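## Task

Pick up the block of sticky notes from the desk, set it on the counter and release it; the robot must not topple or be left leaning.

## Robot and tools

ROBOT. TidyBot++: a four-caster mobile base (0.54 m long, 0.50 m wide, 0.38 m tall) carrying one seven-joint arm with a two-finger gripper. The shoulder sits 0.12 m ahead of the base centre, 0.68 m up. Link lengths: upper arm 0.42 m, forearm 0.31 m, hand 0.31 m. Each scene begins with the arm folded and the hand pointing down; folded, the hand juts up to 0.08 m past the base front. A downward-pointing hand reaches at most about 0.94 m high, and only near the base. Cameras: base_camera (fixed on the base) and wrist_camera (on the hand, looking where it points).

FRAMES. All lengths are metres. Base frame: origin on the floor below the base centre, x forward, y left, z up. hand_pose is reported in it, measured at the point between the finger pads; the hand's own z axis runs out along the fingers, and the fingers close along its y axis. The odometry frame is where the base frame was at scene start; base_odometry gives x, y and heading (rad, left positive, -3.142 to 3.142) from wheel counts only, so slip looks like travel. base_tilt is in degrees, forward and right positive.

move. One action per call; everything except cameras and blocking belongs to the action. Parts:
- base: an object with any of translate_m (forward +, -2 to 2 m), strafe_m (left +, -2 to 2 m), rotate_rad (counter-clockwise from above +, -6.3 to 6.3 rad). These are offsets from the base's current position, along its axes at the start of the command, not absolute places.
- joints: absolute targets by name. joint_1_rad (any angle; positive turns the arm clockwise from above, opposite to heading), joint_2_rad (-2.249 to 2.249, shoulder, 0 = upright, + leans forward), joint_3_rad (any angle), joint_4_rad (-2.579 to 2.579, elbow, 0 = straight), joint_5_rad (any), joint_6_rad (-2.099 to 2.099, wrist), joint_7_rad (any; 1.57 with hand down puts fingers opening left/right), gripper_pos (0 open to 1 closed; gap about 85 x (1 - gripper_pos) mm). Unlimited joints take the short way round; send steps under half a turn.
- target: one flat list of seven numbers, an absolute hand pose in the base frame: [x, y, z, qw, qx, qy, qz], metres then unit quaternion. With target, joints may carry only gripper_pos.
- speeds: caps for this action only: translate_m / strafe_m 0.05 to 0.5 m/s (name it under one key when both are given), rotate_rad 0.1 to 1.57 rad/s.
- cameras: list of base_camera, wrist_camera or all; empty list gives no images. blocking: true/omitted returns when everything rests; false returns within about 0.5 s while motion goes on.
An empty move just reports state and images. Unknown keys make a call invalid; out-of-range values get it refused, and a refusal or an unrequested stop cancels the remaining move, wait and finished_scene calls in that reply.

wait(seconds 0 to 10, cameras): commands nothing, returns state and images, ending early once running moves settle. stop(cameras): brakes all your running motions; braked parts report stopped and hold. zoom_image(camera, region [x0, y0, x1, y1] in image pixels, top-left origin, at most 504 x 504): enlarges part of that camera's latest image. finished_scene(scene: the current scene number): ends the scene; the goal must hold without the robot.

RESULT LINES. pictures names the returned images in order. move reads done or the worst status. base_status, joint_status, hand_status: moving, done, off_target (rested away from target, maybe still pushing), stopped, not_followed (a check withheld the targets; joint command not followed or pose unreachable, with a cause), contact_stop, time_out, torque_fault, limit_stop_at_motor_heat. hand_target is where the hand would be with all joints on target. motor_effort is percent of max torque, bracket = peak in last action. on_its_own lists what the robot did uncommanded. ARM HIT means a hard hit on the base or the arm itself. MOTOR HOT warns at 60 °C; OVER-TEMPERATURE FAULT means the arm goes limp for 30 s or more, after which resend targets.

PRACTICE. Hand targets land within about 3 cm when done; to refine, add (desired - measured hand_pose) to the last target's xyz. To hold still after a target, resend hand_target, not hand_pose. Poses low, near and forward-pointing in front of the base work badly and can drive the arm into the base; unreachable poses wander up to 10 s then time_out. The arm sags under load; correct from readings, and never command a loaded joint to its current reading. A gripper closed on an object reads off_target; done at 1 means it is empty. Fingertips stick out about 20 mm past the hand point when closed. Lowering onto a surface: hand_pose stops falling while commands keep dropping.

AVOID. The arm does not steer around furniture and keeps pushing when blocked. Driving or turning while the arm is snagged above about 0.6 m, pulling sideways on a raised hand, or reaching far out from folded over nearby furniture can tip the robot; retract the arm or back away to recover. Driving the arm into things can cause a torque fault (10 s arm freeze). A blocked base pushes until time_out. Do not drop objects, release them while moving, slam, hit hard, squeeze hard on something still resting, or swing a load fast. Objects may be nudged occasionally by outside pushes.

Each tool is called after "Request:" as a command line: name --argument value for each argument, lists and objects as JSON in quotes; but a table of rows of numbers goes row by row, as --pt "numbers of a row", without its own name.

## Session

Request:
move

Scene clock: 0.00 s.
base_odometry: x=+0.000 y=+0.000 heading=+0.000
base_tilt: forward=+1.0 right=-0.3
base_status: not commanded
joint_positions: joint_1_rad=-0.047 joint_2_rad=-0.343 joint_3_rad=+3.155 joint_4_rad=-2.536 joint_5_rad=+0.032 joint_6_rad=-0.845 joint_7_rad=+1.567 gripper_pos=+0.000
joint_status: not commanded
motor_effort: joint_1_rad=+0 joint_2_rad=-1 joint_3_rad=+0 joint_4_rad=+16 joint_5_rad=+1 joint_6_rad=+1 joint_7_rad=+0
hand_pose: x=+0.2653 y=-0.0006 z=+0.5853 quat_wxyz=(+0.009, +0.998, +0.025, +0.052) (m; base frame)
hand_target: x=+0.2648 y=-0.0006 z=+0.5850 quat_wxyz=(+0.009, +0.998, +0.025, +0.051) (m; base frame)
hand_status: not commanded
pictures: base_camera, wrist_camera

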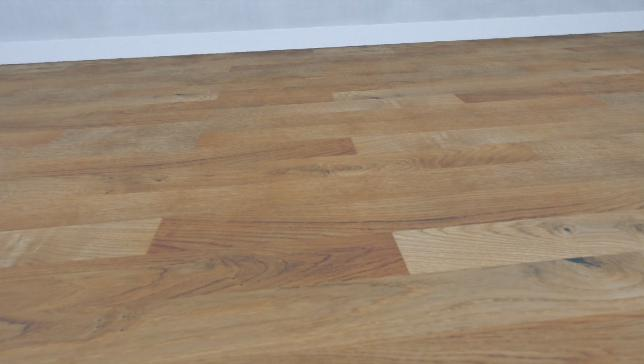

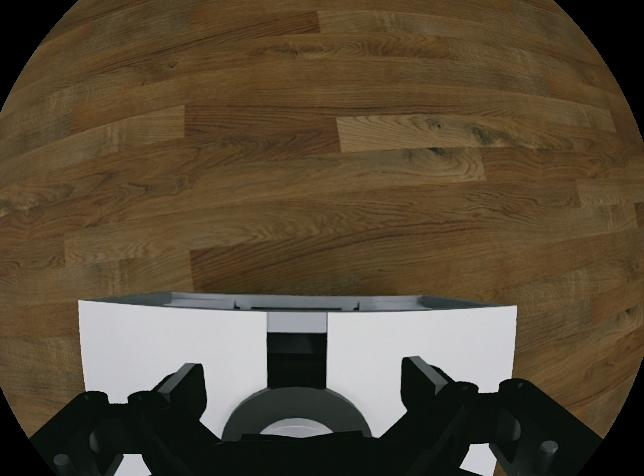

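Request:
move --joints '{"joint_6_rad": 0.45}' --base '{"rotate_rad": 1.2}'

Scene clock: 2.67 s.
move: done
base_odometry: x=+0.000 y=+0.000 heading=+1.199
base_tilt: forward=+1.0 right=-0.3
base_status: done
joint_positions: joint_1_rad=-0.047 joint_2_rad=-0.343 joint_3_rad=+3.155 joint_4_rad=-2.532 joint_5_rad=+0.032 joint_6_rad=+0.407 joint_7_rad=+1.567 gripper_pos=+0.000
joint_status: all done
motor_effort: joint_1_rad=+0(2) joint_2_rad=-6(7) joint_3_rad=+0(2) joint_4_rad=+21(22) joint_5_rad=+1(2) joint_6_rad=+9(9) joint_7_rad=+1(1)
hand_pose: x=+0.5377 y=+0.0189 z=+0.8305 quat_wxyz=(-0.010, +0.777, +0.026, +0.628) (m; base frame)
hand_target: x=+0.5390 y=+0.0193 z=+0.8408 quat_wxyz=(-0.010, +0.765, +0.026, +0.643) (m; base frame)
hand_status: not commanded
pictures: base_camera, wrist_camera
camera_calibration:
wrist_camera: T_world_to_cam=[[0.00846952, -0.999816, 0.0171939, -0.00480765], [-0.211609, -0.0185971, -0.977178, 0.98401], [0.977318, 0.00463784, -0.211727, -0.216784], [0, 0, 0, 1]] pos_world=[0.420133, 0.0144984, 0.915736]

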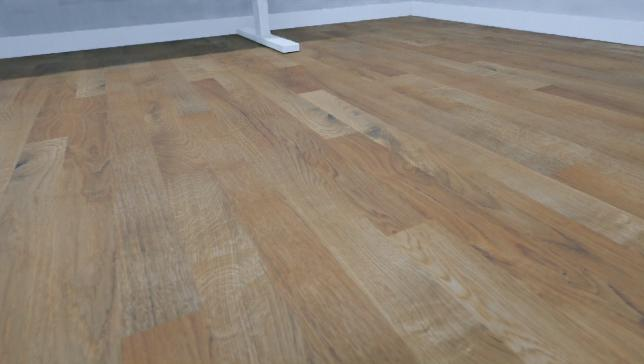

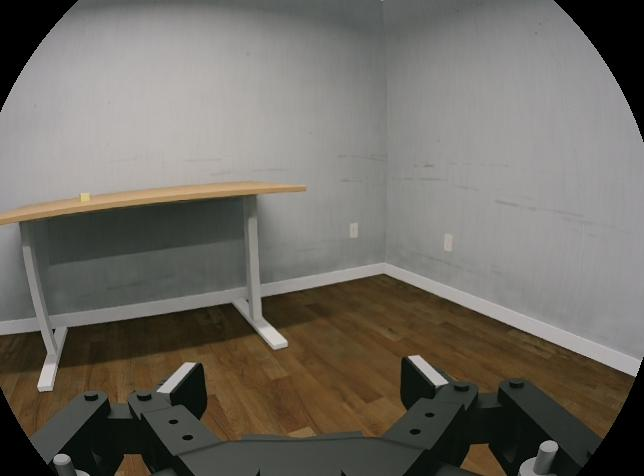

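Request:
move --base '{"rotate_rad": 0.6}'

Request:
move --base '{"rotate_rad": 1.3}' --cameras '["wrist_camera"]'

Request:
move --base '{"rotate_rad": 1.3}' --cameras '["wrist_camera"]'

Scene clock: 4.53 s.
move: done
base_odometry: x=+0.000 y=+0.000 heading=+1.799
base_tilt: forward=+1.0 right=-0.3
base_status: done
joint_positions: joint_1_rad=-0.047 joint_2_rad=-0.343 joint_3_rad=+3.155 joint_4_rad=-2.532 joint_5_rad=+0.032 joint_6_rad=+0.407 joint_7_rad=+1.567 gripper_pos=+0.000
joint_status: not commanded
motor_effort: joint_1_rad=-1(2) joint_2_rad=-6(7) joint_3_rad=+0(2) joint_4_rad=+21(21) joint_5_rad=+1(2) joint_6_rad=+8(10) joint_7_rad=+0(1)
hand_pose: x=+0.5377 y=+0.0190 z=+0.8306 quat_wxyz=(-0.010, +0.777, +0.026, +0.628) (m; base frame)
hand_target: x=+0.5390 y=+0.0193 z=+0.8408 quat_wxyz=(-0.010, +0.765, +0.026, +0.643) (m; base frame)
hand_status: not commanded
pictures: base_camera, wrist_camera
camera_calibration:
wrist_camera: T_world_to_cam=[[0.00856284, -0.999816, 0.0171735, -0.0048281], [-0.211395, -0.0185959, -0.977224, 0.983963], [0.977363, 0.00473742, -0.211515, -0.216999], [0, 0, 0, 1]] pos_world=[0.420132, 0.0144985, 0.915736]

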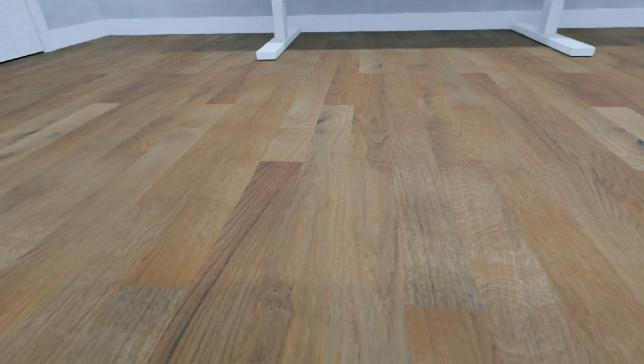

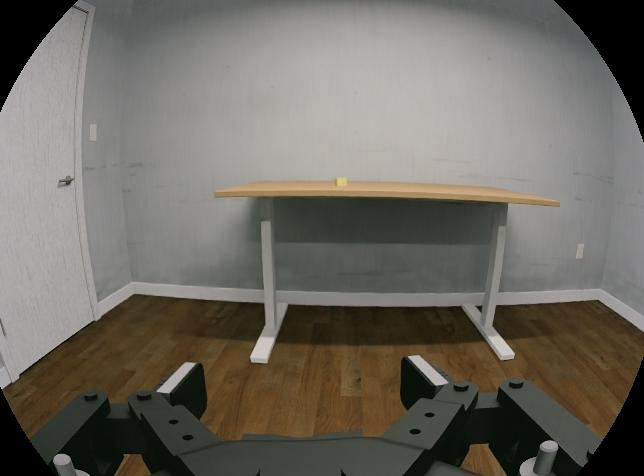

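Scene clock: 6.63 s.
move: done
base_odometry: x=+0.000 y=+0.000 heading=+3.098
base_tilt: forward=+1.0 right=-0.3
base_status: done
joint_positions: joint_1_rad=-0.047 joint_2_rad=-0.343 joint_3_rad=+3.155 joint_4_rad=-2.532 joint_5_rad=+0.032 joint_6_rad=+0.407 joint_7_rad=+1.567 gripper_pos=+0.000
joint_status: not commanded
motor_effort: joint_1_rad=+0(2) joint_2_rad=-6(7) joint_3_rad=+1(2) joint_4_rad=+20(21) joint_5_rad=+1(2) joint_6_rad=+8(9) joint_7_rad=+0(1)
hand_pose: x=+0.5377 y=+0.0190 z=+0.8307 quat_wxyz=(-0.010, +0.777, +0.026, +0.629) (m; base frame)
hand_target: x=+0.5390 y=+0.0193 z=+0.8408 quat_wxyz=(-0.010, +0.765, +0.026, +0.643) (m; base frame)
hand_status: not commanded
pictures: wrist_camera
camera_calibration:
wrist_camera: T_world_to_cam=[[0.00855828, -0.999816, 0.0171758, -0.00483001], [-0.211109, -0.0185958, -0.977286, 0.983997], [0.977425, 0.00473792, -0.211229, -0.217266], [0, 0, 0, 1]] pos_world=[0.420132, 0.0144985, 0.915837]

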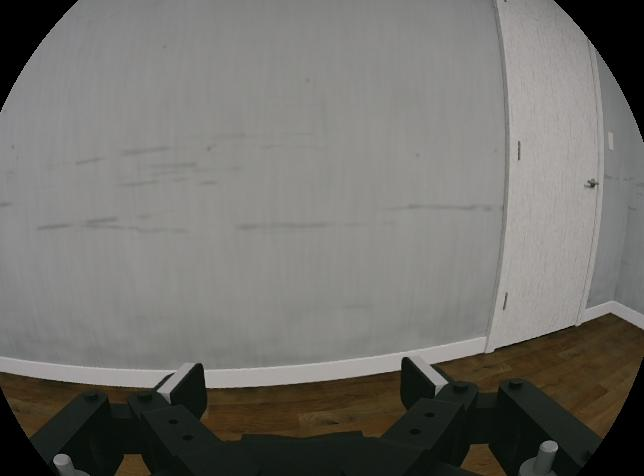

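Scene clock: 8.73 s.
move: done
base_odometry: x=+0.000 y=+0.000 heading=-1.885
base_tilt: forward=+0.9 right=-0.3
base_status: done
joint_positions: joint_1_rad=-0.047 joint_2_rad=-0.343 joint_3_rad=+3.155 joint_4_rad=-2.532 joint_5_rad=+0.032 joint_6_rad=+0.407 joint_7_rad=+1.567 gripper_pos=+0.000
joint_status: not commanded
motor_effort: joint_1_rad=-1(2) joint_2_rad=-6(7) joint_3_rad=+0(2) joint_4_rad=+20(21) joint_5_rad=+1(2) joint_6_rad=+9(10) joint_7_rad=+0(1)
hand_pose: x=+0.5377 y=+0.0190 z=+0.8307 quat_wxyz=(-0.010, +0.777, +0.026, +0.629) (m; base frame)
hand_target: x=+0.5390 y=+0.0193 z=+0.8408 quat_wxyz=(-0.010, +0.765, +0.026, +0.643) (m; base frame)
hand_status: not commanded
pictures: wrist_camera
camera_calibration:
wrist_camera: T_world_to_cam=[[0.00855698, -0.999816, 0.0171776, -0.0048311], [-0.211013, -0.0185968, -0.977306, 0.983976], [0.977446, 0.00473809, -0.211133, -0.217362], [0, 0, 0, 1]] pos_world=[0.420132, 0.0144985, 0.915837]

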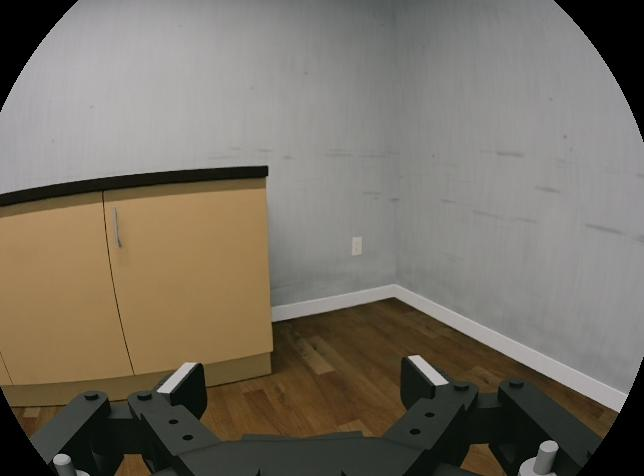

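Request:
move --base '{"rotate_rad": 0.6}'

Scene clock: 10.43 s.
move: done
base_odometry: x=+0.000 y=+0.000 heading=-1.286
base_tilt: forward=+0.9 right=-0.3
base_status: done
joint_positions: joint_1_rad=-0.047 joint_2_rad=-0.343 joint_3_rad=+3.155 joint_4_rad=-2.532 joint_5_rad=+0.032 joint_6_rad=+0.407 joint_7_rad=+1.567 gripper_pos=+0.000
joint_status: not commanded
motor_effort: joint_1_rad=-1(2) joint_2_rad=-6(7) joint_3_rad=+1(2) joint_4_rad=+21(21) joint_5_rad=+1(2) joint_6_rad=+9(10) joint_7_rad=+1(1)
hand_pose: x=+0.5377 y=+0.0190 z=+0.8307 quat_wxyz=(-0.010, +0.777, +0.026, +0.629) (m; base frame)
hand_target: x=+0.5390 y=+0.0193 z=+0.8408 quat_wxyz=(-0.010, +0.765, +0.026, +0.643) (m; base frame)
hand_status: not commanded
pictures: base_camera, wrist_camera
camera_calibration:
wrist_camera: T_world_to_cam=[[0.00855584, -0.999816, 0.0171778, -0.00483079], [-0.210992, -0.0185967, -0.977311, 0.983972], [0.97745, 0.00473734, -0.211112, -0.217383], [0, 0, 0, 1]] pos_world=[0.420132, 0.0144985, 0.915837]

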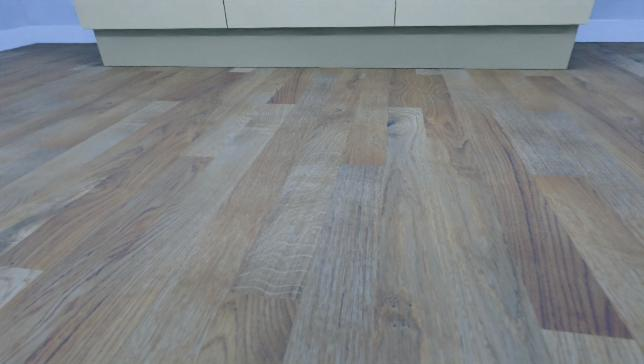

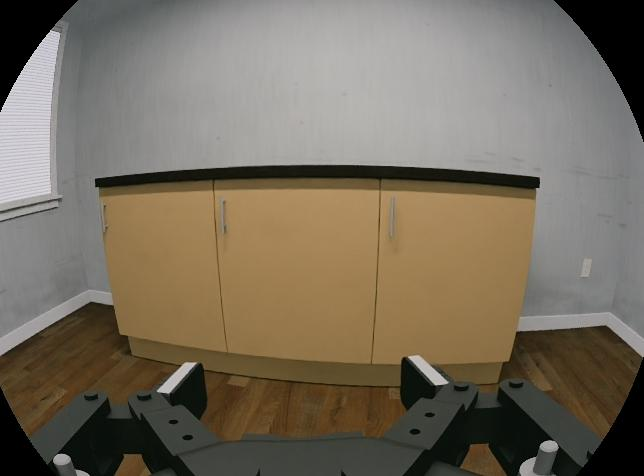

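Request:
move --base '{"rotate_rad": 2.994}' --joints '{"joint_1_rad": 0.0, "joint_2_rad": -0.131, "joint_3_rad": 3.14, "joint_4_rad": -0.901, "joint_5_rad": 0.0, "joint_6_rad": -1.4, "joint_7_rad": 1.57}'

Request:
move --base '{"translate_m": 1.1, "strafe_m": 0.09}'

Scene clock: 18.13 s.
move: done
base_odometry: x=+0.000 y=+0.000 heading=+1.707
base_tilt: forward=+0.9 right=-0.3
base_status: done
joint_positions: joint_1_rad=-0.017 joint_2_rad=-0.146 joint_3_rad=+3.151 joint_4_rad=-0.906 joint_5_rad=+0.032 joint_6_rad=-1.350 joint_7_rad=+1.567 gripper_pos=+0.000
joint_status: all done
motor_effort: joint_1_rad=+0(3) joint_2_rad=-11(17) joint_3_rad=-1(3) joint_4_rad=+18(25) joint_5_rad=+2(3) joint_6_rad=+8(10) joint_7_rad=+0(1)
hand_pose: x=+0.5416 y=-0.0056 z=+1.1661 quat_wxyz=(+0.012, +0.870, -0.003, +0.493) (m; base frame)
hand_target: x=+0.5399 y=+0.0021 z=+1.1491 quat_wxyz=(+0.000, +0.884, +0.000, +0.467) (m; base frame)
hand_status: not commanded
pictures: base_camera, wrist_camera
camera_calibration:
wrist_camera: T_world_to_cam=[[-0.0582963, -0.997821, 0.0308971, -0.0150035], [-0.515185, 0.00356014, -0.857071, 1.33679], [0.855094, -0.0658818, -0.51427, 0.26912], [0, 0, 0, 1]] pos_world=[0.457698, -0.0019999, 1.28459]

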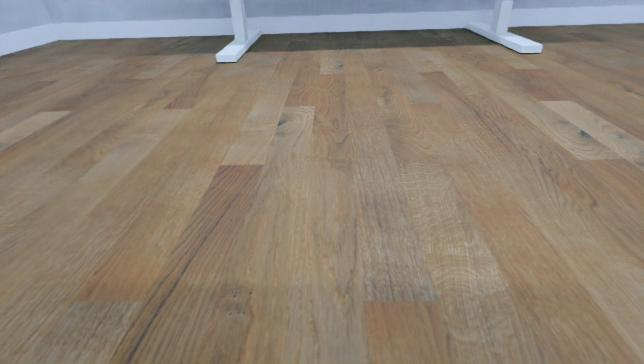

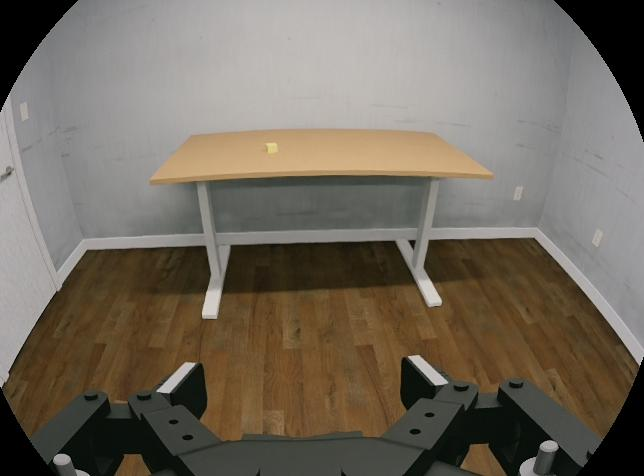

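Scene clock: 21.67 s.
move: done
base_odometry: x=-0.239 y=+1.078 heading=+1.708
base_tilt: forward=+1.0 right=-0.3
base_status: done
joint_positions: joint_1_rad=-0.017 joint_2_rad=-0.131 joint_3_rad=+3.151 joint_4_rad=-0.905 joint_5_rad=+0.032 joint_6_rad=-1.353 joint_7_rad=+1.567 gripper_pos=+0.000
joint_status: not commanded
motor_effort: joint_1_rad=+0(1) joint_2_rad=-12(15) joint_3_rad=-1(1) joint_4_rad=+18(20) joint_5_rad=+1(2) joint_6_rad=+7(9) joint_7_rad=+1(1)
hand_pose: x=+0.5481 y=-0.0057 z=+1.1599 quat_wxyz=(+0.012, +0.874, -0.003, +0.486) (m; base frame)
hand_target: x=+0.5399 y=+0.0021 z=+1.1491 quat_wxyz=(+0.000, +0.884, +0.000, +0.467) (m; base frame)
hand_status: not commanded
pictures: base_camera, wrist_camera
camera_calibration:
wrist_camera: T_world_to_cam=[[-0.0584052, -0.997781, 0.0319746, -0.015694], [-0.528834, 0.00375762, -0.848717, 1.33265], [0.846714, -0.0664788, -0.52788, 0.28078], [0, 0, 0, 1]] pos_world=[0.466095, -0.00200079, 1.27977]

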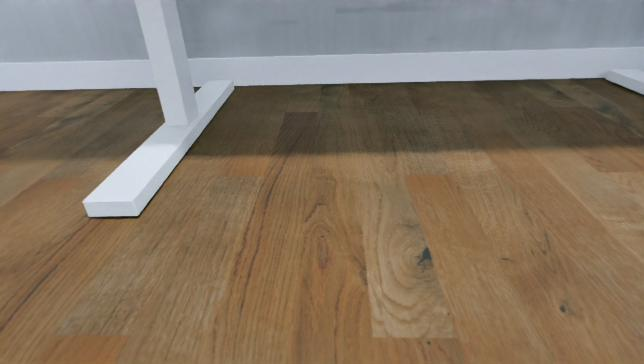

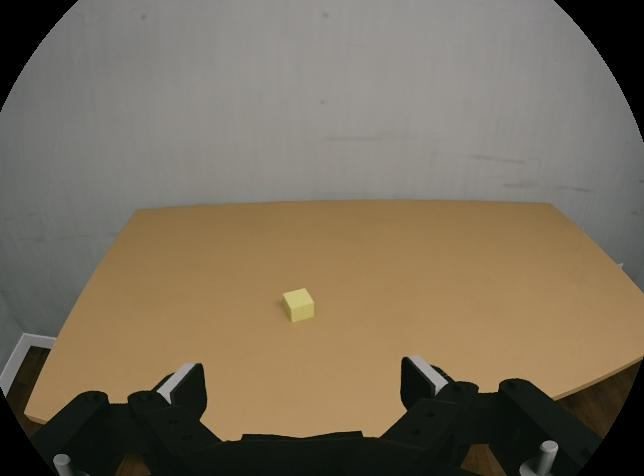

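Request:
zoom_image --camera "wrist_camera" --region '[240, 270, 360, 350]'

Scaled by 4.200.

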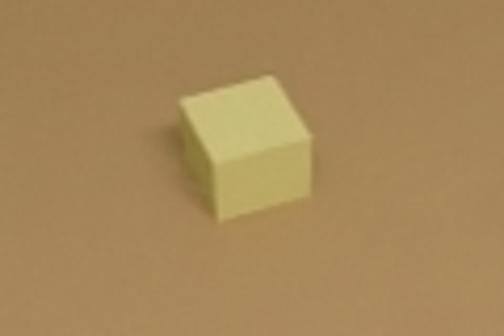

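Request:
move --base '{"rotate_rad": 0.367}' --cameras '[]'

Request:
move --base '{"translate_m": 0.19, "strafe_m": -0.356}'

Scene clock: 27.40 s.
move: done
base_odometry: x=-0.239 y=+1.078 heading=+2.075
base_tilt: forward=+0.9 right=-0.3
base_status: done
joint_positions: joint_1_rad=-0.012 joint_2_rad=-0.131 joint_3_rad=+3.147 joint_4_rad=-0.905 joint_5_rad=+0.031 joint_6_rad=-1.353 joint_7_rad=+1.567 gripper_pos=+0.000
joint_status: not commanded
motor_effort: joint_1_rad=-1(2) joint_2_rad=-11(13) joint_3_rad=+0(2) joint_4_rad=+18(19) joint_5_rad=+2(3) joint_6_rad=+8(8) joint_7_rad=+0(1)
hand_pose: x=+0.5480 y=-0.0055 z=+1.1599 quat_wxyz=(+0.012, +0.874, -0.003, +0.486) (m; base frame)
hand_target: x=+0.5399 y=+0.0021 z=+1.1491 quat_wxyz=(+0.000, +0.884, +0.000, +0.467) (m; base frame)
hand_status: not commanded
pictures: none
No camera images: "cameras" was empty.

Scene clock: 29.47 s.
move: done
base_odometry: x=-0.019 y=+1.416 heading=+2.075
base_tilt: forward=+1.0 right=-0.3
base_status: done
joint_positions: joint_1_rad=-0.009 joint_2_rad=-0.130 joint_3_rad=+3.146 joint_4_rad=-0.904 joint_5_rad=+0.031 joint_6_rad=-1.353 joint_7_rad=+1.567 gripper_pos=+0.000
joint_status: not commanded
motor_effort: joint_1_rad=-1(2) joint_2_rad=-12(14) joint_3_rad=+0(3) joint_4_rad=+18(19) joint_5_rad=+1(3) joint_6_rad=+8(9) joint_7_rad=+0(1)
hand_pose: x=+0.5484 y=-0.0066 z=+1.1596 quat_wxyz=(+0.013, +0.874, -0.004, +0.486) (m; base frame)
hand_target: x=+0.5399 y=+0.0021 z=+1.1491 quat_wxyz=(+0.000, +0.884, +0.000, +0.467) (m; base frame)
hand_status: not commanded
pictures: base_camera, wrist_camera
camera_calibration:
wrist_camera: T_world_to_cam=[[-0.0610965, -0.997612, 0.0322169, -0.0153173], [-0.529643, 0.00504481, -0.848206, 1.33234], [0.846017, -0.0688859, -0.528686, 0.281589], [0, 0, 0, 1]] pos_world=[0.466501, -0.00260465, 1.27947]

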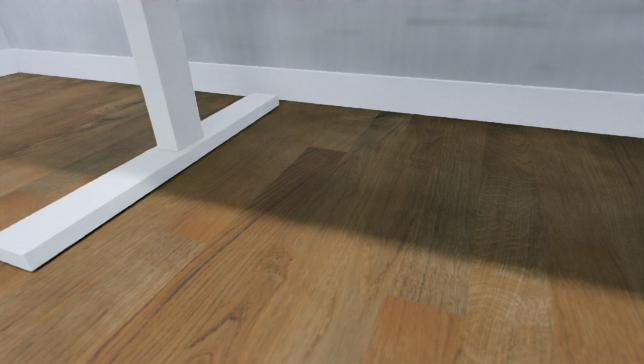

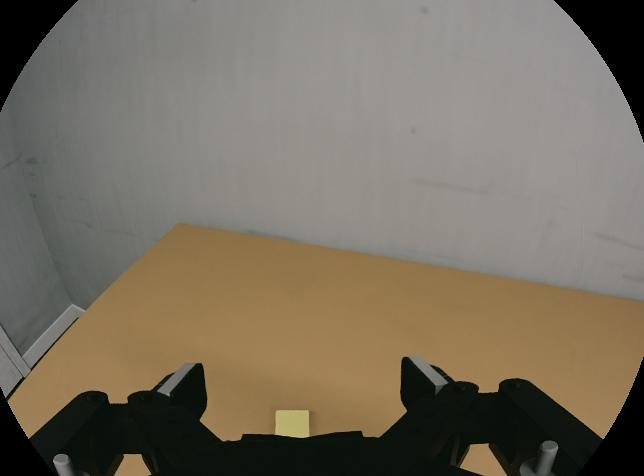

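Request:
move --target '[0.66, 0.0, 0.99, 0, 0.9659, 0, 0.2588]'

Scene clock: 32.13 s.
move: done
base_odometry: x=-0.019 y=+1.416 heading=+2.075
base_tilt: forward=+1.0 right=-0.3
base_status: not commanded
joint_positions: joint_1_rad=-0.009 joint_2_rad=+0.296 joint_3_rad=+3.162 joint_4_rad=-0.683 joint_5_rad=+0.027 joint_6_rad=-1.592 joint_7_rad=+1.567 gripper_pos=+0.000
joint_status: not commanded
motor_effort: joint_1_rad=+0(1) joint_2_rad=-27(31) joint_3_rad=+0(1) joint_4_rad=+18(21) joint_5_rad=+1(2) joint_6_rad=+5(8) joint_7_rad=+0(1)
hand_pose: x=+0.6708 y=-0.0106 z=+0.9982 quat_wxyz=(+0.016, +0.959, -0.010, +0.282) (m; base frame)
hand_target: x=+0.6600 y=+0.0000 z=+0.9900 quat_wxyz=(+0.000, +0.966, +0.000, +0.259) (m; base frame)
hand_status: done (0.017 m and 3.5 deg from the pose sent, 0.203 m and 28.2 deg at the start)
pictures: base_camera, wrist_camera
camera_calibration:
wrist_camera: T_world_to_cam=[[-0.0589922, -0.996667, 0.0563504, -0.0321957], [-0.841688, 0.0193097, -0.539619, 1.16186], [0.536732, -0.0792628, -0.840021, 0.61059], [0, 0, 0, 1]] pos_world=[0.648302, -0.0061264, 1.14169]

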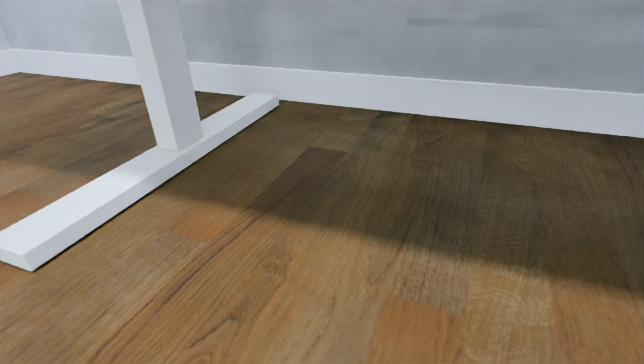

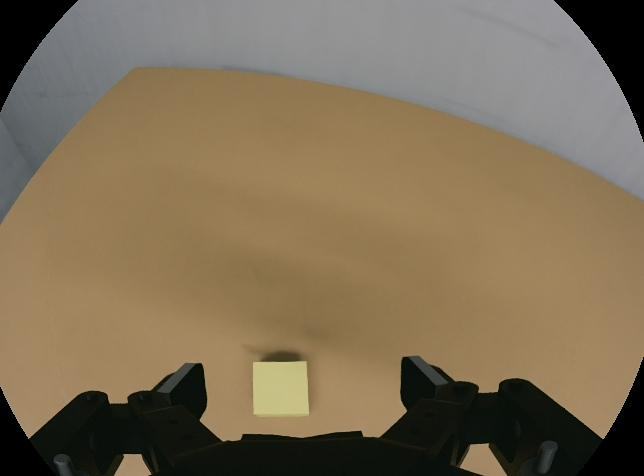

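Request:
move --target '[0.682, 0.012, 0.905, -0.0086, 0.9654, 0.0321, 0.2587]'

Scene clock: 35.53 s.
move: done
base_odometry: x=-0.019 y=+1.416 heading=+2.075
base_tilt: forward=+1.0 right=-0.3
base_status: not commanded
joint_positions: joint_1_rad=-0.009 joint_2_rad=+0.256 joint_3_rad=+3.162 joint_4_rad=-1.030 joint_5_rad=+0.009 joint_6_rad=-1.370 joint_7_rad=+1.595 gripper_pos=+0.000
joint_status: not commanded
motor_effort: joint_1_rad=+0(1) joint_2_rad=-28(29) joint_3_rad=+0(1) joint_4_rad=+20(22) joint_5_rad=+1(2) joint_6_rad=+4(5) joint_7_rad=+0(1)
hand_pose: x=+0.6727 y=-0.0060 z=+0.9015 quat_wxyz=(+0.011, +0.971, +0.007, +0.240) (m; base frame)
hand_target: x=+0.6820 y=+0.0120 z=+0.9050 quat_wxyz=(-0.009, +0.965, +0.032, +0.259) (m; base frame)
hand_status: done (0.021 m and 4.3 deg from the pose sent, 0.097 m and 6.2 deg at the start)
pictures: base_camera, wrist_camera
camera_calibration:
wrist_camera: T_world_to_cam=[[-0.019393, -0.998106, 0.0583774, -0.0505164], [-0.885829, -0.00992145, -0.463905, 1.0724], [0.463606, -0.0607089, -0.883959, 0.617617], [0, 0, 0, 1]] pos_world=[0.662654, -0.00228608, 1.04639]

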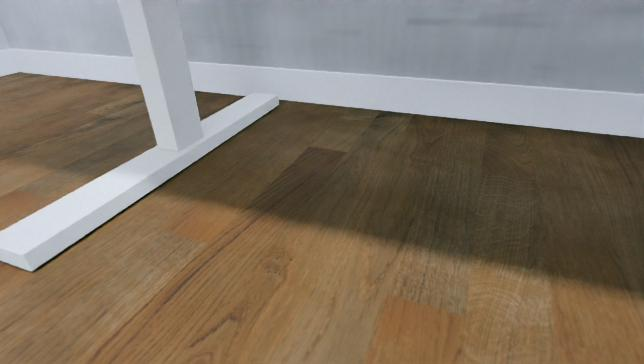

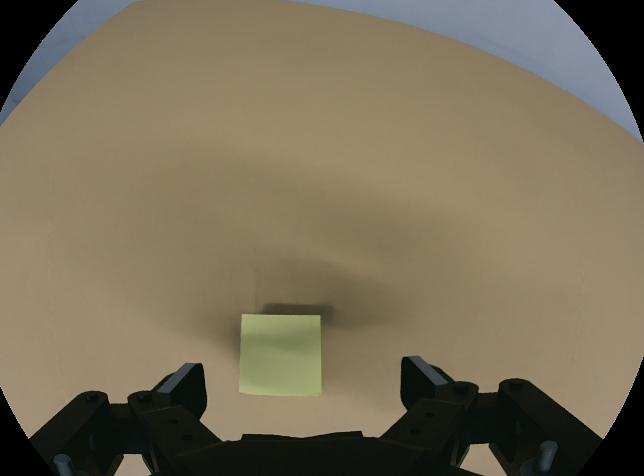

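Request:
move --target '[0.703, 0.0226, 0.8615, -0.0131, 0.9646, 0.0489, 0.2585]'

Scene clock: 38.43 s.
move: done
base_odometry: x=-0.019 y=+1.416 heading=+2.075
base_tilt: forward=+1.0 right=-0.3
base_status: not commanded
joint_positions: joint_1_rad=-0.009 joint_2_rad=+0.276 joint_3_rad=+3.161 joint_4_rad=-1.129 joint_5_rad=+0.001 joint_6_rad=-1.240 joint_7_rad=+1.620 gripper_pos=+0.000
joint_status: not commanded
motor_effort: joint_1_rad=+0(1) joint_2_rad=-28(30) joint_3_rad=+0(1) joint_4_rad=+21(22) joint_5_rad=+1(2) joint_6_rad=+5(5) joint_7_rad=+1(1)
hand_pose: x=+0.6920 y=-0.0035 z=+0.8647 quat_wxyz=(+0.010, +0.969, +0.020, +0.245) (m; base frame)
hand_target: x=+0.7030 y=+0.0226 z=+0.8615 quat_wxyz=(-0.013, +0.965, +0.049, +0.259) (m; base frame)
hand_status: done (0.028 m and 4.5 deg from the pose sent, 0.058 m and 6.0 deg at the start)
pictures: base_camera, wrist_camera
camera_calibration:
wrist_camera: T_world_to_cam=[[0.00553021, -0.99801, 0.0628207, -0.0665379], [-0.880114, -0.0346815, -0.473495, 1.07671], [0.474731, -0.0526708, -0.878553, 0.563874], [0, 0, 0, 1]] pos_world=[0.68031, 0.000636257, 1.00939]

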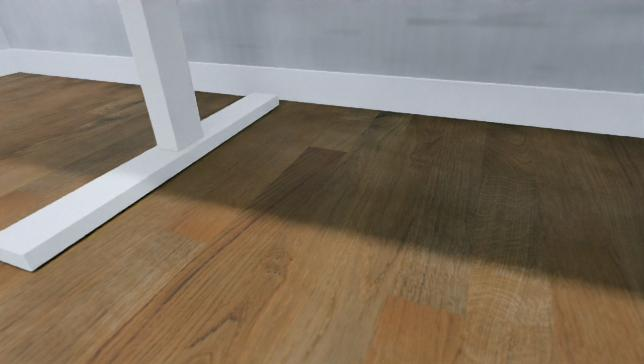

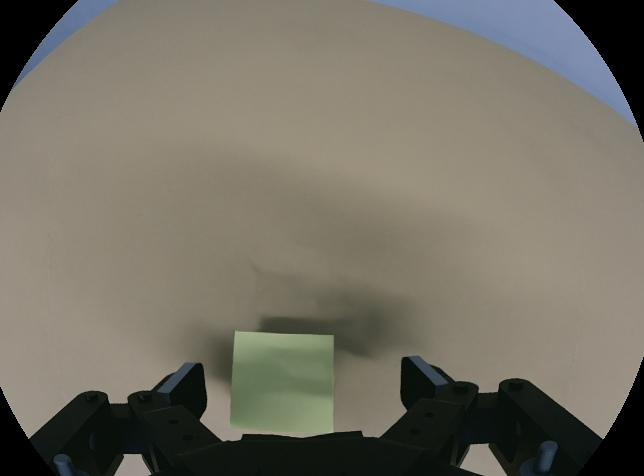

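Request:
move --target '[0.705, 0.031, 0.855, -0.0068, 0.9656, 0.0253, 0.2587]'

Scene clock: 40.43 s.
move: done
base_odometry: x=-0.019 y=+1.416 heading=+2.075
base_tilt: forward=+1.0 right=-0.3
base_status: not commanded
joint_positions: joint_1_rad=-0.049 joint_2_rad=+0.276 joint_3_rad=+3.160 joint_4_rad=-1.144 joint_5_rad=+0.001 joint_6_rad=-1.217 joint_7_rad=+1.588 gripper_pos=+0.000
joint_status: not commanded
motor_effort: joint_1_rad=-1(3) joint_2_rad=-29(29) joint_3_rad=+0(2) joint_4_rad=+21(22) joint_5_rad=+1(2) joint_6_rad=+4(5) joint_7_rad=+1(1)
hand_pose: x=+0.6948 y=+0.0197 z=+0.8615 quat_wxyz=(+0.001, +0.968, +0.024, +0.250) (m; base frame)
hand_target: x=+0.7050 y=+0.0310 z=+0.8550 quat_wxyz=(-0.007, +0.966, +0.025, +0.259) (m; base frame)
hand_status: done (0.017 m and 1.4 deg from the pose sent, 0.038 m and 2.6 deg at the start)
pictures: base_camera, wrist_camera
camera_calibration:
wrist_camera: T_world_to_cam=[[0.0174219, -0.998738, 0.0471038, -0.0379351], [-0.875591, -0.0379855, -0.481557, 1.08229], [0.482738, -0.0328541, -0.875148, 0.552092], [0, 0, 0, 1]] pos_world=[0.681791, 0.0213627, 1.00613]

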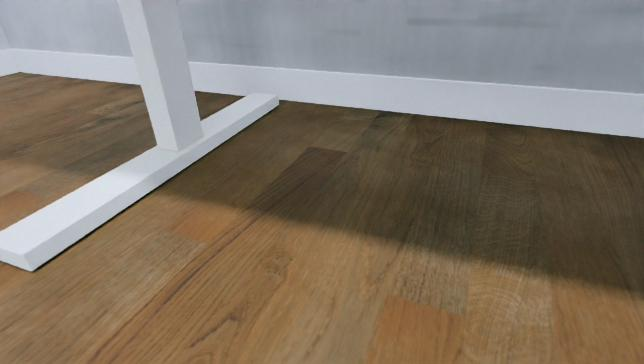

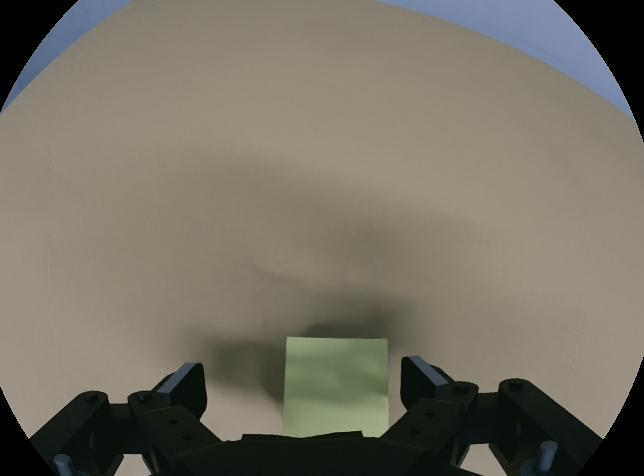

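Request:
move --base '{"strafe_m": -0.014}'

Scene clock: 41.47 s.
move: done
base_odometry: x=-0.007 y=+1.423 heading=+2.076
base_tilt: forward=+1.0 right=-0.3
base_status: done
joint_positions: joint_1_rad=-0.052 joint_2_rad=+0.276 joint_3_rad=+3.160 joint_4_rad=-1.144 joint_5_rad=+0.001 joint_6_rad=-1.217 joint_7_rad=+1.588 gripper_pos=+0.000
joint_status: not commanded
motor_effort: joint_1_rad=-1(4) joint_2_rad=-29(29) joint_3_rad=+1(2) joint_4_rad=+22(22) joint_5_rad=+1(2) joint_6_rad=+4(5) joint_7_rad=+1(1)
hand_pose: x=+0.6948 y=+0.0218 z=+0.8614 quat_wxyz=(+0.001, +0.968, +0.026, +0.250) (m; base frame)
hand_target: x=+0.7050 y=+0.0310 z=+0.8550 quat_wxyz=(-0.007, +0.966, +0.025, +0.259) (m; base frame)
hand_status: not commanded
pictures: base_camera, wrist_camera
camera_calibration:
wrist_camera: T_world_to_cam=[[0.0209517, -0.998671, 0.0470941, -0.0383256], [-0.875411, -0.041078, -0.481632, 1.08225], [0.482926, -0.0311356, -0.875108, 0.551913], [0, 0, 0, 1]] pos_world=[0.681683, 0.0233662, 1.00603]

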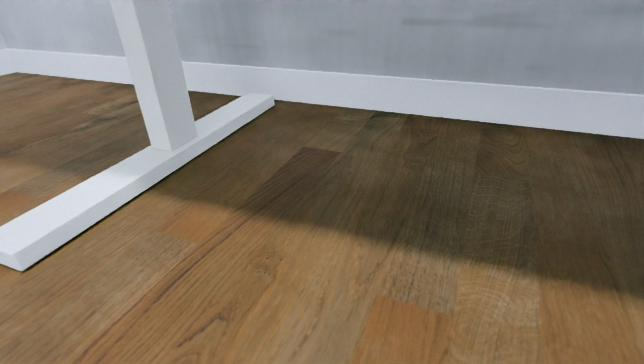

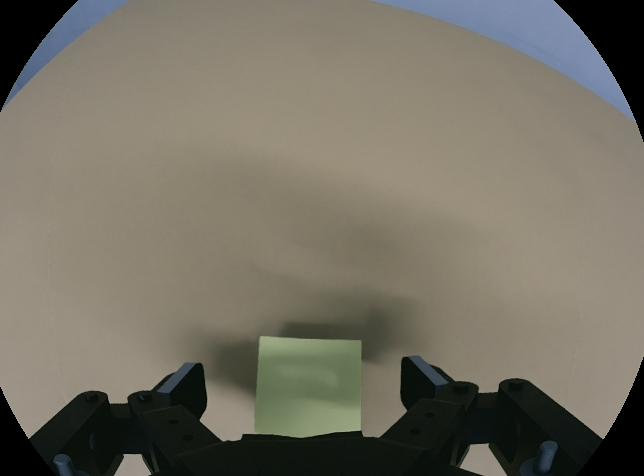

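Request:
move --joints '{"gripper_pos": 0.56}' --cameras '["wrist_camera"]'

Scene clock: 42.73 s.
move: done
base_odometry: x=-0.007 y=+1.423 heading=+2.076
base_tilt: forward=+1.0 right=-0.3
base_status: not commanded
joint_positions: joint_1_rad=-0.052 joint_2_rad=+0.275 joint_3_rad=+3.160 joint_4_rad=-1.144 joint_5_rad=+0.001 joint_6_rad=-1.215 joint_7_rad=+1.588 gripper_pos=+0.543
joint_status: all done
motor_effort: joint_1_rad=+0(1) joint_2_rad=-28(29) joint_3_rad=-1(1) joint_4_rad=+21(22) joint_5_rad=+1(2) joint_6_rad=+5(5) joint_7_rad=+1(1)
hand_pose: x=+0.6951 y=+0.0218 z=+0.8620 quat_wxyz=(+0.001, +0.968, +0.026, +0.251) (m; base frame)
hand_target: x=+0.7050 y=+0.0310 z=+0.8550 quat_wxyz=(-0.007, +0.966, +0.025, +0.259) (m; base frame)
hand_status: not commanded
pictures: wrist_camera
camera_calibration:
wrist_camera: T_world_to_cam=[[0.0208931, -0.998674, 0.0470525, -0.0382719], [-0.874349, -0.0410748, -0.483556, 1.08376], [0.484848, -0.0310373, -0.874048, 0.55006], [0, 0, 0, 1]] pos_world=[0.681685, 0.0233663, 1.00664]

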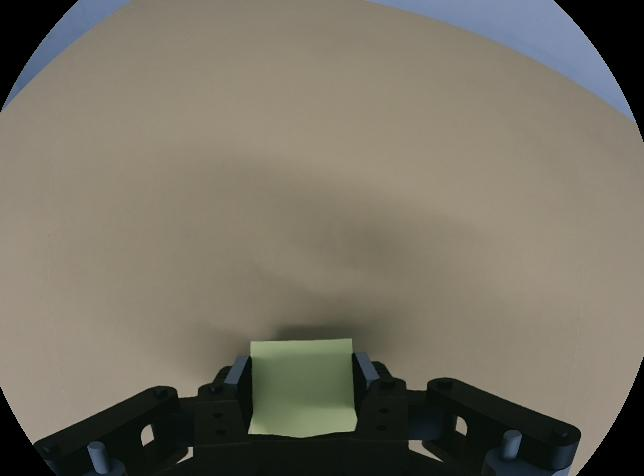

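Request:
move --joints '{"gripper_pos": 0.7}' --cameras '[]'

Request:
move --target '[0.705, 0.031, 0.91, -0.0068, 0.9656, 0.0253, 0.2587]' --cameras '["wrist_camera"]'

Scene clock: 43.73 s.
move: off_target
base_odometry: x=-0.007 y=+1.423 heading=+2.076
base_tilt: forward=+1.0 right=-0.3
base_status: not commanded
joint_positions: joint_1_rad=-0.052 joint_2_rad=+0.275 joint_3_rad=+3.160 joint_4_rad=-1.144 joint_5_rad=+0.001 joint_6_rad=-1.215 joint_7_rad=+1.588 gripper_pos=+0.555
joint_status: gripper_pos off_target (ended at +0.555, target +0.700)
motor_effort: joint_1_rad=+0(1) joint_2_rad=-27(28) joint_3_rad=+0(1) joint_4_rad=+20(21) joint_5_rad=+1(2) joint_6_rad=+5(5) joint_7_rad=+0(1)
hand_pose: x=+0.6951 y=+0.0218 z=+0.8622 quat_wxyz=(+0.001, +0.968, +0.026, +0.251) (m; base frame)
hand_target: x=+0.7050 y=+0.0310 z=+0.8550 quat_wxyz=(-0.007, +0.966, +0.025, +0.259) (m; base frame)
hand_status: not commanded
pictures: none
No camera images: "cameras" was empty.

Scene clock: 44.97 s.
move: done
base_odometry: x=-0.007 y=+1.423 heading=+2.076
base_tilt: forward=+1.0 right=-0.3
base_status: not commanded
joint_positions: joint_1_rad=-0.052 joint_2_rad=+0.302 joint_3_rad=+3.160 joint_4_rad=-0.938 joint_5_rad=+0.001 joint_6_rad=-1.319 joint_7_rad=+1.588 gripper_pos=+0.555
joint_status: not commanded
motor_effort: joint_1_rad=-1(1) joint_2_rad=-30(31) joint_3_rad=-1(1) joint_4_rad=+21(23) joint_5_rad=+1(2) joint_6_rad=+6(6) joint_7_rad=+1(1)
hand_pose: x=+0.7127 y=+0.0229 z=+0.9255 quat_wxyz=(+0.001, +0.958, +0.026, +0.287) (m; base frame)
hand_target: x=+0.7050 y=+0.0310 z=+0.9100 quat_wxyz=(-0.007, +0.966, +0.025, +0.259) (m; base frame)
hand_status: done (0.019 m and 3.5 deg from the pose sent, 0.050 m and 1.3 deg at the start)
pictures: wrist_camera
camera_calibration:
wrist_camera: T_world_to_cam=[[0.017843, -0.998766, 0.046353, -0.0376835], [-0.835368, -0.0403664, -0.548208, 1.16196], [0.549402, -0.0289402, -0.835057, 0.514906], [0, 0, 0, 1]] pos_world=[0.688446, 0.0241686, 1.06872]

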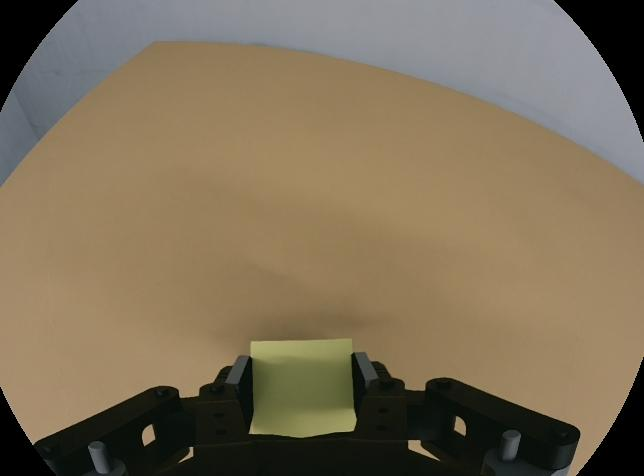

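Request:
move --target '[0.58, 0.02, 1.12, -0.0068, 0.9656, 0.0253, 0.2587]' --base '{"translate_m": -0.6}' --speeds '{"translate_m": 0.3}' --cameras '["wrist_camera"]'

Request:
move --base '{"rotate_rad": 2.746}' --speeds '{"rotate_rad": 1.0}'

Scene clock: 54.17 s.
move: off_target
base_odometry: x=+0.283 y=+0.898 heading=+2.075
base_tilt: forward=+1.0 right=-0.3
base_status: done
joint_positions: joint_1_rad=-0.053 joint_2_rad=+0.096 joint_3_rad=+3.160 joint_4_rad=-0.701 joint_5_rad=+0.001 joint_6_rad=-1.762 joint_7_rad=+1.591 gripper_pos=+0.555
joint_status: not commanded
motor_effort: joint_1_rad=-1(1) joint_2_rad=-19(34) joint_3_rad=-1(1) joint_4_rad=+17(22) joint_5_rad=+2(2) joint_6_rad=+5(6) joint_7_rad=+1(1)
hand_pose: x=+0.5554 y=+0.0166 z=+1.0603 quat_wxyz=(-0.001, +0.958, +0.026, +0.287) (m; base frame)
hand_target: x=+0.5486 y=+0.0125 z=+1.0455 quat_wxyz=(+0.004, +0.966, +0.031, +0.258) (m; base frame)
hand_status: off_target (0.065 m and 3.5 deg from the pose sent, 0.235 m and 3.5 deg at the start; a joint's target at an end of its range on 24 of 66 steps)
pictures: wrist_camera
camera_calibration:
wrist_camera: T_world_to_cam=[[0.0187935, -0.998871, 0.04362, -0.0450296], [-0.835518, -0.0396521, -0.54803, 1.10412], [0.549141, -0.0261459, -0.83532, 0.714057], [0, 0, 0, 1]] pos_world=[0.531244, 0.0174717, 1.20352]

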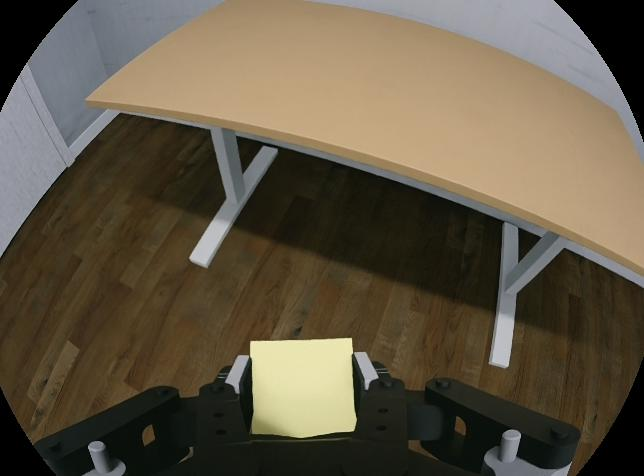

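Scene clock: 57.83 s.
move: done
base_odometry: x=+0.283 y=+0.898 heading=-1.462
base_tilt: forward=+0.9 right=-0.3
base_status: done
joint_positions: joint_1_rad=-0.056 joint_2_rad=+0.100 joint_3_rad=+3.167 joint_4_rad=-0.701 joint_5_rad=+0.001 joint_6_rad=-1.762 joint_7_rad=+1.591 gripper_pos=+0.555
joint_status: not commanded
motor_effort: joint_1_rad=-1(4) joint_2_rad=-19(21) joint_3_rad=+0(2) joint_4_rad=+18(18) joint_5_rad=+1(2) joint_6_rad=+5(6) joint_7_rad=+0(1)
hand_pose: x=+0.5570 y=+0.0157 z=+1.0586 quat_wxyz=(+0.000, +0.958, +0.025, +0.285) (m; base frame)
hand_target: x=+0.5486 y=+0.0125 z=+1.0455 quat_wxyz=(+0.004, +0.966, +0.031, +0.258) (m; base frame)
hand_status: not commanded
pictures: base_camera, wrist_camera
camera_calibration:
wrist_camera: T_world_to_cam=[[0.0160361, -0.998885, 0.0443978, -0.045166], [-0.837697, -0.0376649, -0.544835, 1.10226], [0.5459, -0.0284548, -0.837367, 0.715769], [0, 0, 0, 1]] pos_world=[0.533347, 0.016768, 1.20192]

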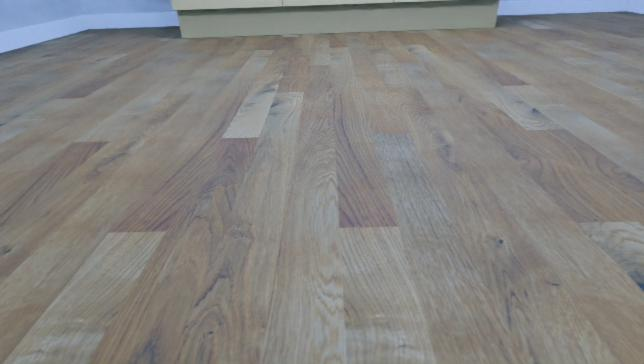

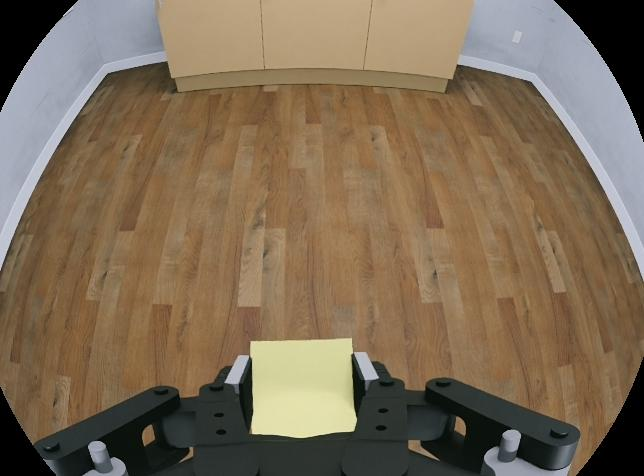

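Request:
move --base '{"translate_m": 1.7, "rotate_rad": -0.03}'

Scene clock: 63.17 s.
move: done
base_odometry: x=+0.467 y=-0.792 heading=-1.491
base_tilt: forward=+1.0 right=-0.3
base_status: done
joint_positions: joint_1_rad=-0.057 joint_2_rad=+0.107 joint_3_rad=+3.172 joint_4_rad=-0.701 joint_5_rad=+0.001 joint_6_rad=-1.762 joint_7_rad=+1.591 gripper_pos=+0.555
joint_status: not commanded
motor_effort: joint_1_rad=+0(3) joint_2_rad=-20(22) joint_3_rad=+1(3) joint_4_rad=+18(18) joint_5_rad=+1(3) joint_6_rad=+5(7) joint_7_rad=+1(1)
hand_pose: x=+0.5595 y=+0.0142 z=+1.0555 quat_wxyz=(+0.001, +0.959, +0.023, +0.282) (m; base frame)
hand_target: x=+0.5486 y=+0.0125 z=+1.0455 quat_wxyz=(+0.004, +0.966, +0.031, +0.258) (m; base frame)
hand_status: not commanded
pictures: base_camera, wrist_camera
camera_calibration:
wrist_camera: T_world_to_cam=[[0.0123649, -0.998902, 0.0451764, -0.0452557], [-0.84186, -0.0347785, -0.538575, 1.09828], [0.539555, -0.0313728, -0.841366, 0.719495], [0, 0, 0, 1]] pos_world=[0.53695, 0.0155631, 1.19891]

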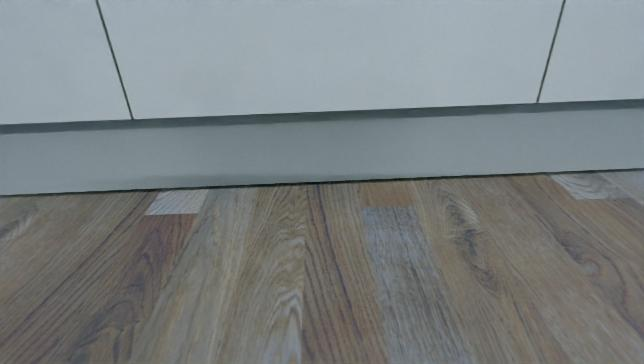

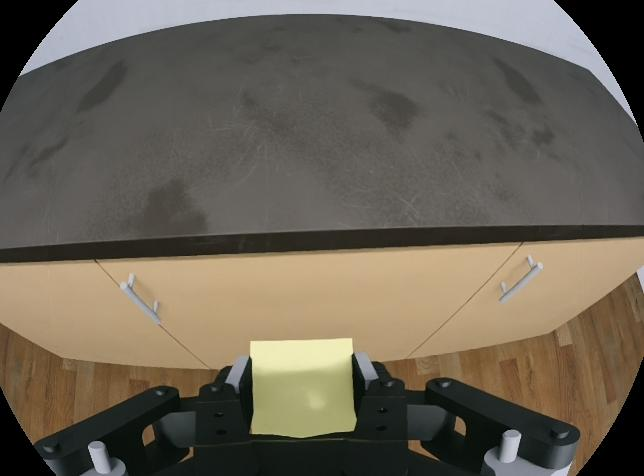

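Request:
move --base '{"translate_m": 0.3, "rotate_rad": 0.02}' --speeds '{"translate_m": 0.25}'

Scene clock: 74.37 s.
move: done
base_odometry: x=+0.491 y=-1.091 heading=-1.470
base_tilt: forward=+1.0 right=-0.3
base_status: done
joint_positions: joint_1_rad=-0.058 joint_2_rad=+0.107 joint_3_rad=+3.172 joint_4_rad=-0.702 joint_5_rad=+0.001 joint_6_rad=-1.763 joint_7_rad=+1.591 gripper_pos=+0.555
joint_status: not commanded
motor_effort: joint_1_rad=+0(2) joint_2_rad=-20(22) joint_3_rad=+0(2) joint_4_rad=+18(19) joint_5_rad=+2(2) joint_6_rad=+5(6) joint_7_rad=+0(1)
hand_pose: x=+0.5594 y=+0.0145 z=+1.0553 quat_wxyz=(+0.001, +0.959, +0.023, +0.281) (m; base frame)
hand_target: x=+0.5486 y=+0.0125 z=+1.0455 quat_wxyz=(+0.004, +0.966, +0.031, +0.258) (m; base frame)
hand_status: not commanded
pictures: base_camera, wrist_camera
camera_calibration:
wrist_camera: T_world_to_cam=[[0.0129764, -0.998894, 0.0451848, -0.0453847], [-0.842161, -0.0352798, -0.538071, 1.09774], [0.53907, -0.0310707, -0.841688, 0.719974], [0, 0, 0, 1]] pos_world=[0.536948, 0.0157637, 1.19871]

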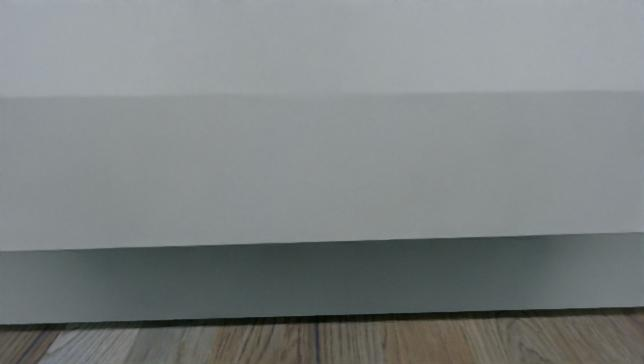

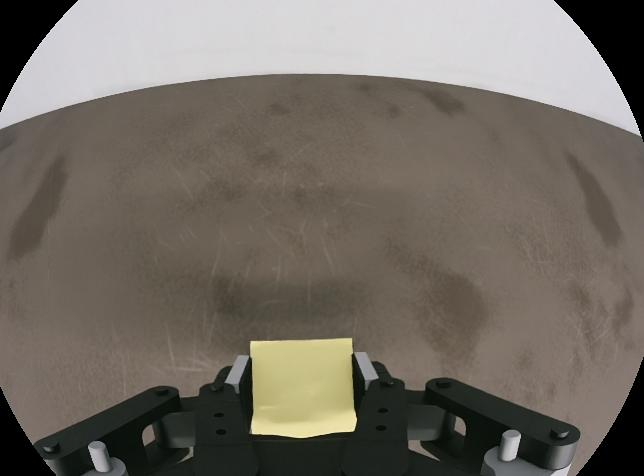

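Request:
move --target '[0.57, 0.02, 0.995, -0.0068, 0.9656, 0.0253, 0.2587]' --cameras '["wrist_camera"]'

Scene clock: 76.37 s.
move: done
base_odometry: x=+0.491 y=-1.091 heading=-1.470
base_tilt: forward=+1.0 right=-0.3
base_status: not commanded
joint_positions: joint_1_rad=-0.058 joint_2_rad=+0.073 joint_3_rad=+3.172 joint_4_rad=-0.951 joint_5_rad=+0.001 joint_6_rad=-1.639 joint_7_rad=+1.591 gripper_pos=+0.555
joint_status: not commanded
motor_effort: joint_1_rad=-1(1) joint_2_rad=-19(21) joint_3_rad=+0(1) joint_4_rad=+19(20) joint_5_rad=+2(2) joint_6_rad=+5(6) joint_7_rad=+1(1)
hand_pose: x=+0.5616 y=+0.0141 z=+0.9885 quat_wxyz=(+0.001, +0.971, +0.023, +0.237) (m; base frame)
hand_target: x=+0.5700 y=+0.0200 z=+0.9950 quat_wxyz=(-0.007, +0.966, +0.025, +0.259) (m; base frame)
hand_status: done (0.012 m and 2.7 deg from the pose sent, 0.061 m and 2.9 deg at the start)
pictures: wrist_camera
camera_calibration:
wrist_camera: T_world_to_cam=[[0.0171476, -0.998821, 0.0454109, -0.0454016], [-0.88801, -0.0360864, -0.458407, 1.01068], [0.459505, -0.0324647, -0.887582, 0.752771], [0, 0, 0, 1]] pos_world=[0.552371, 0.0155623, 1.13351]

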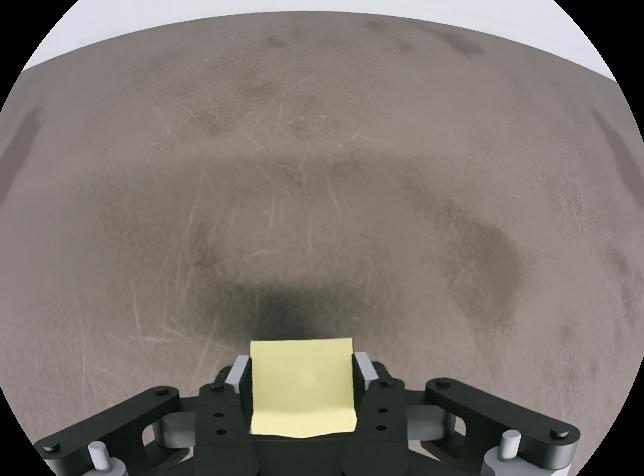

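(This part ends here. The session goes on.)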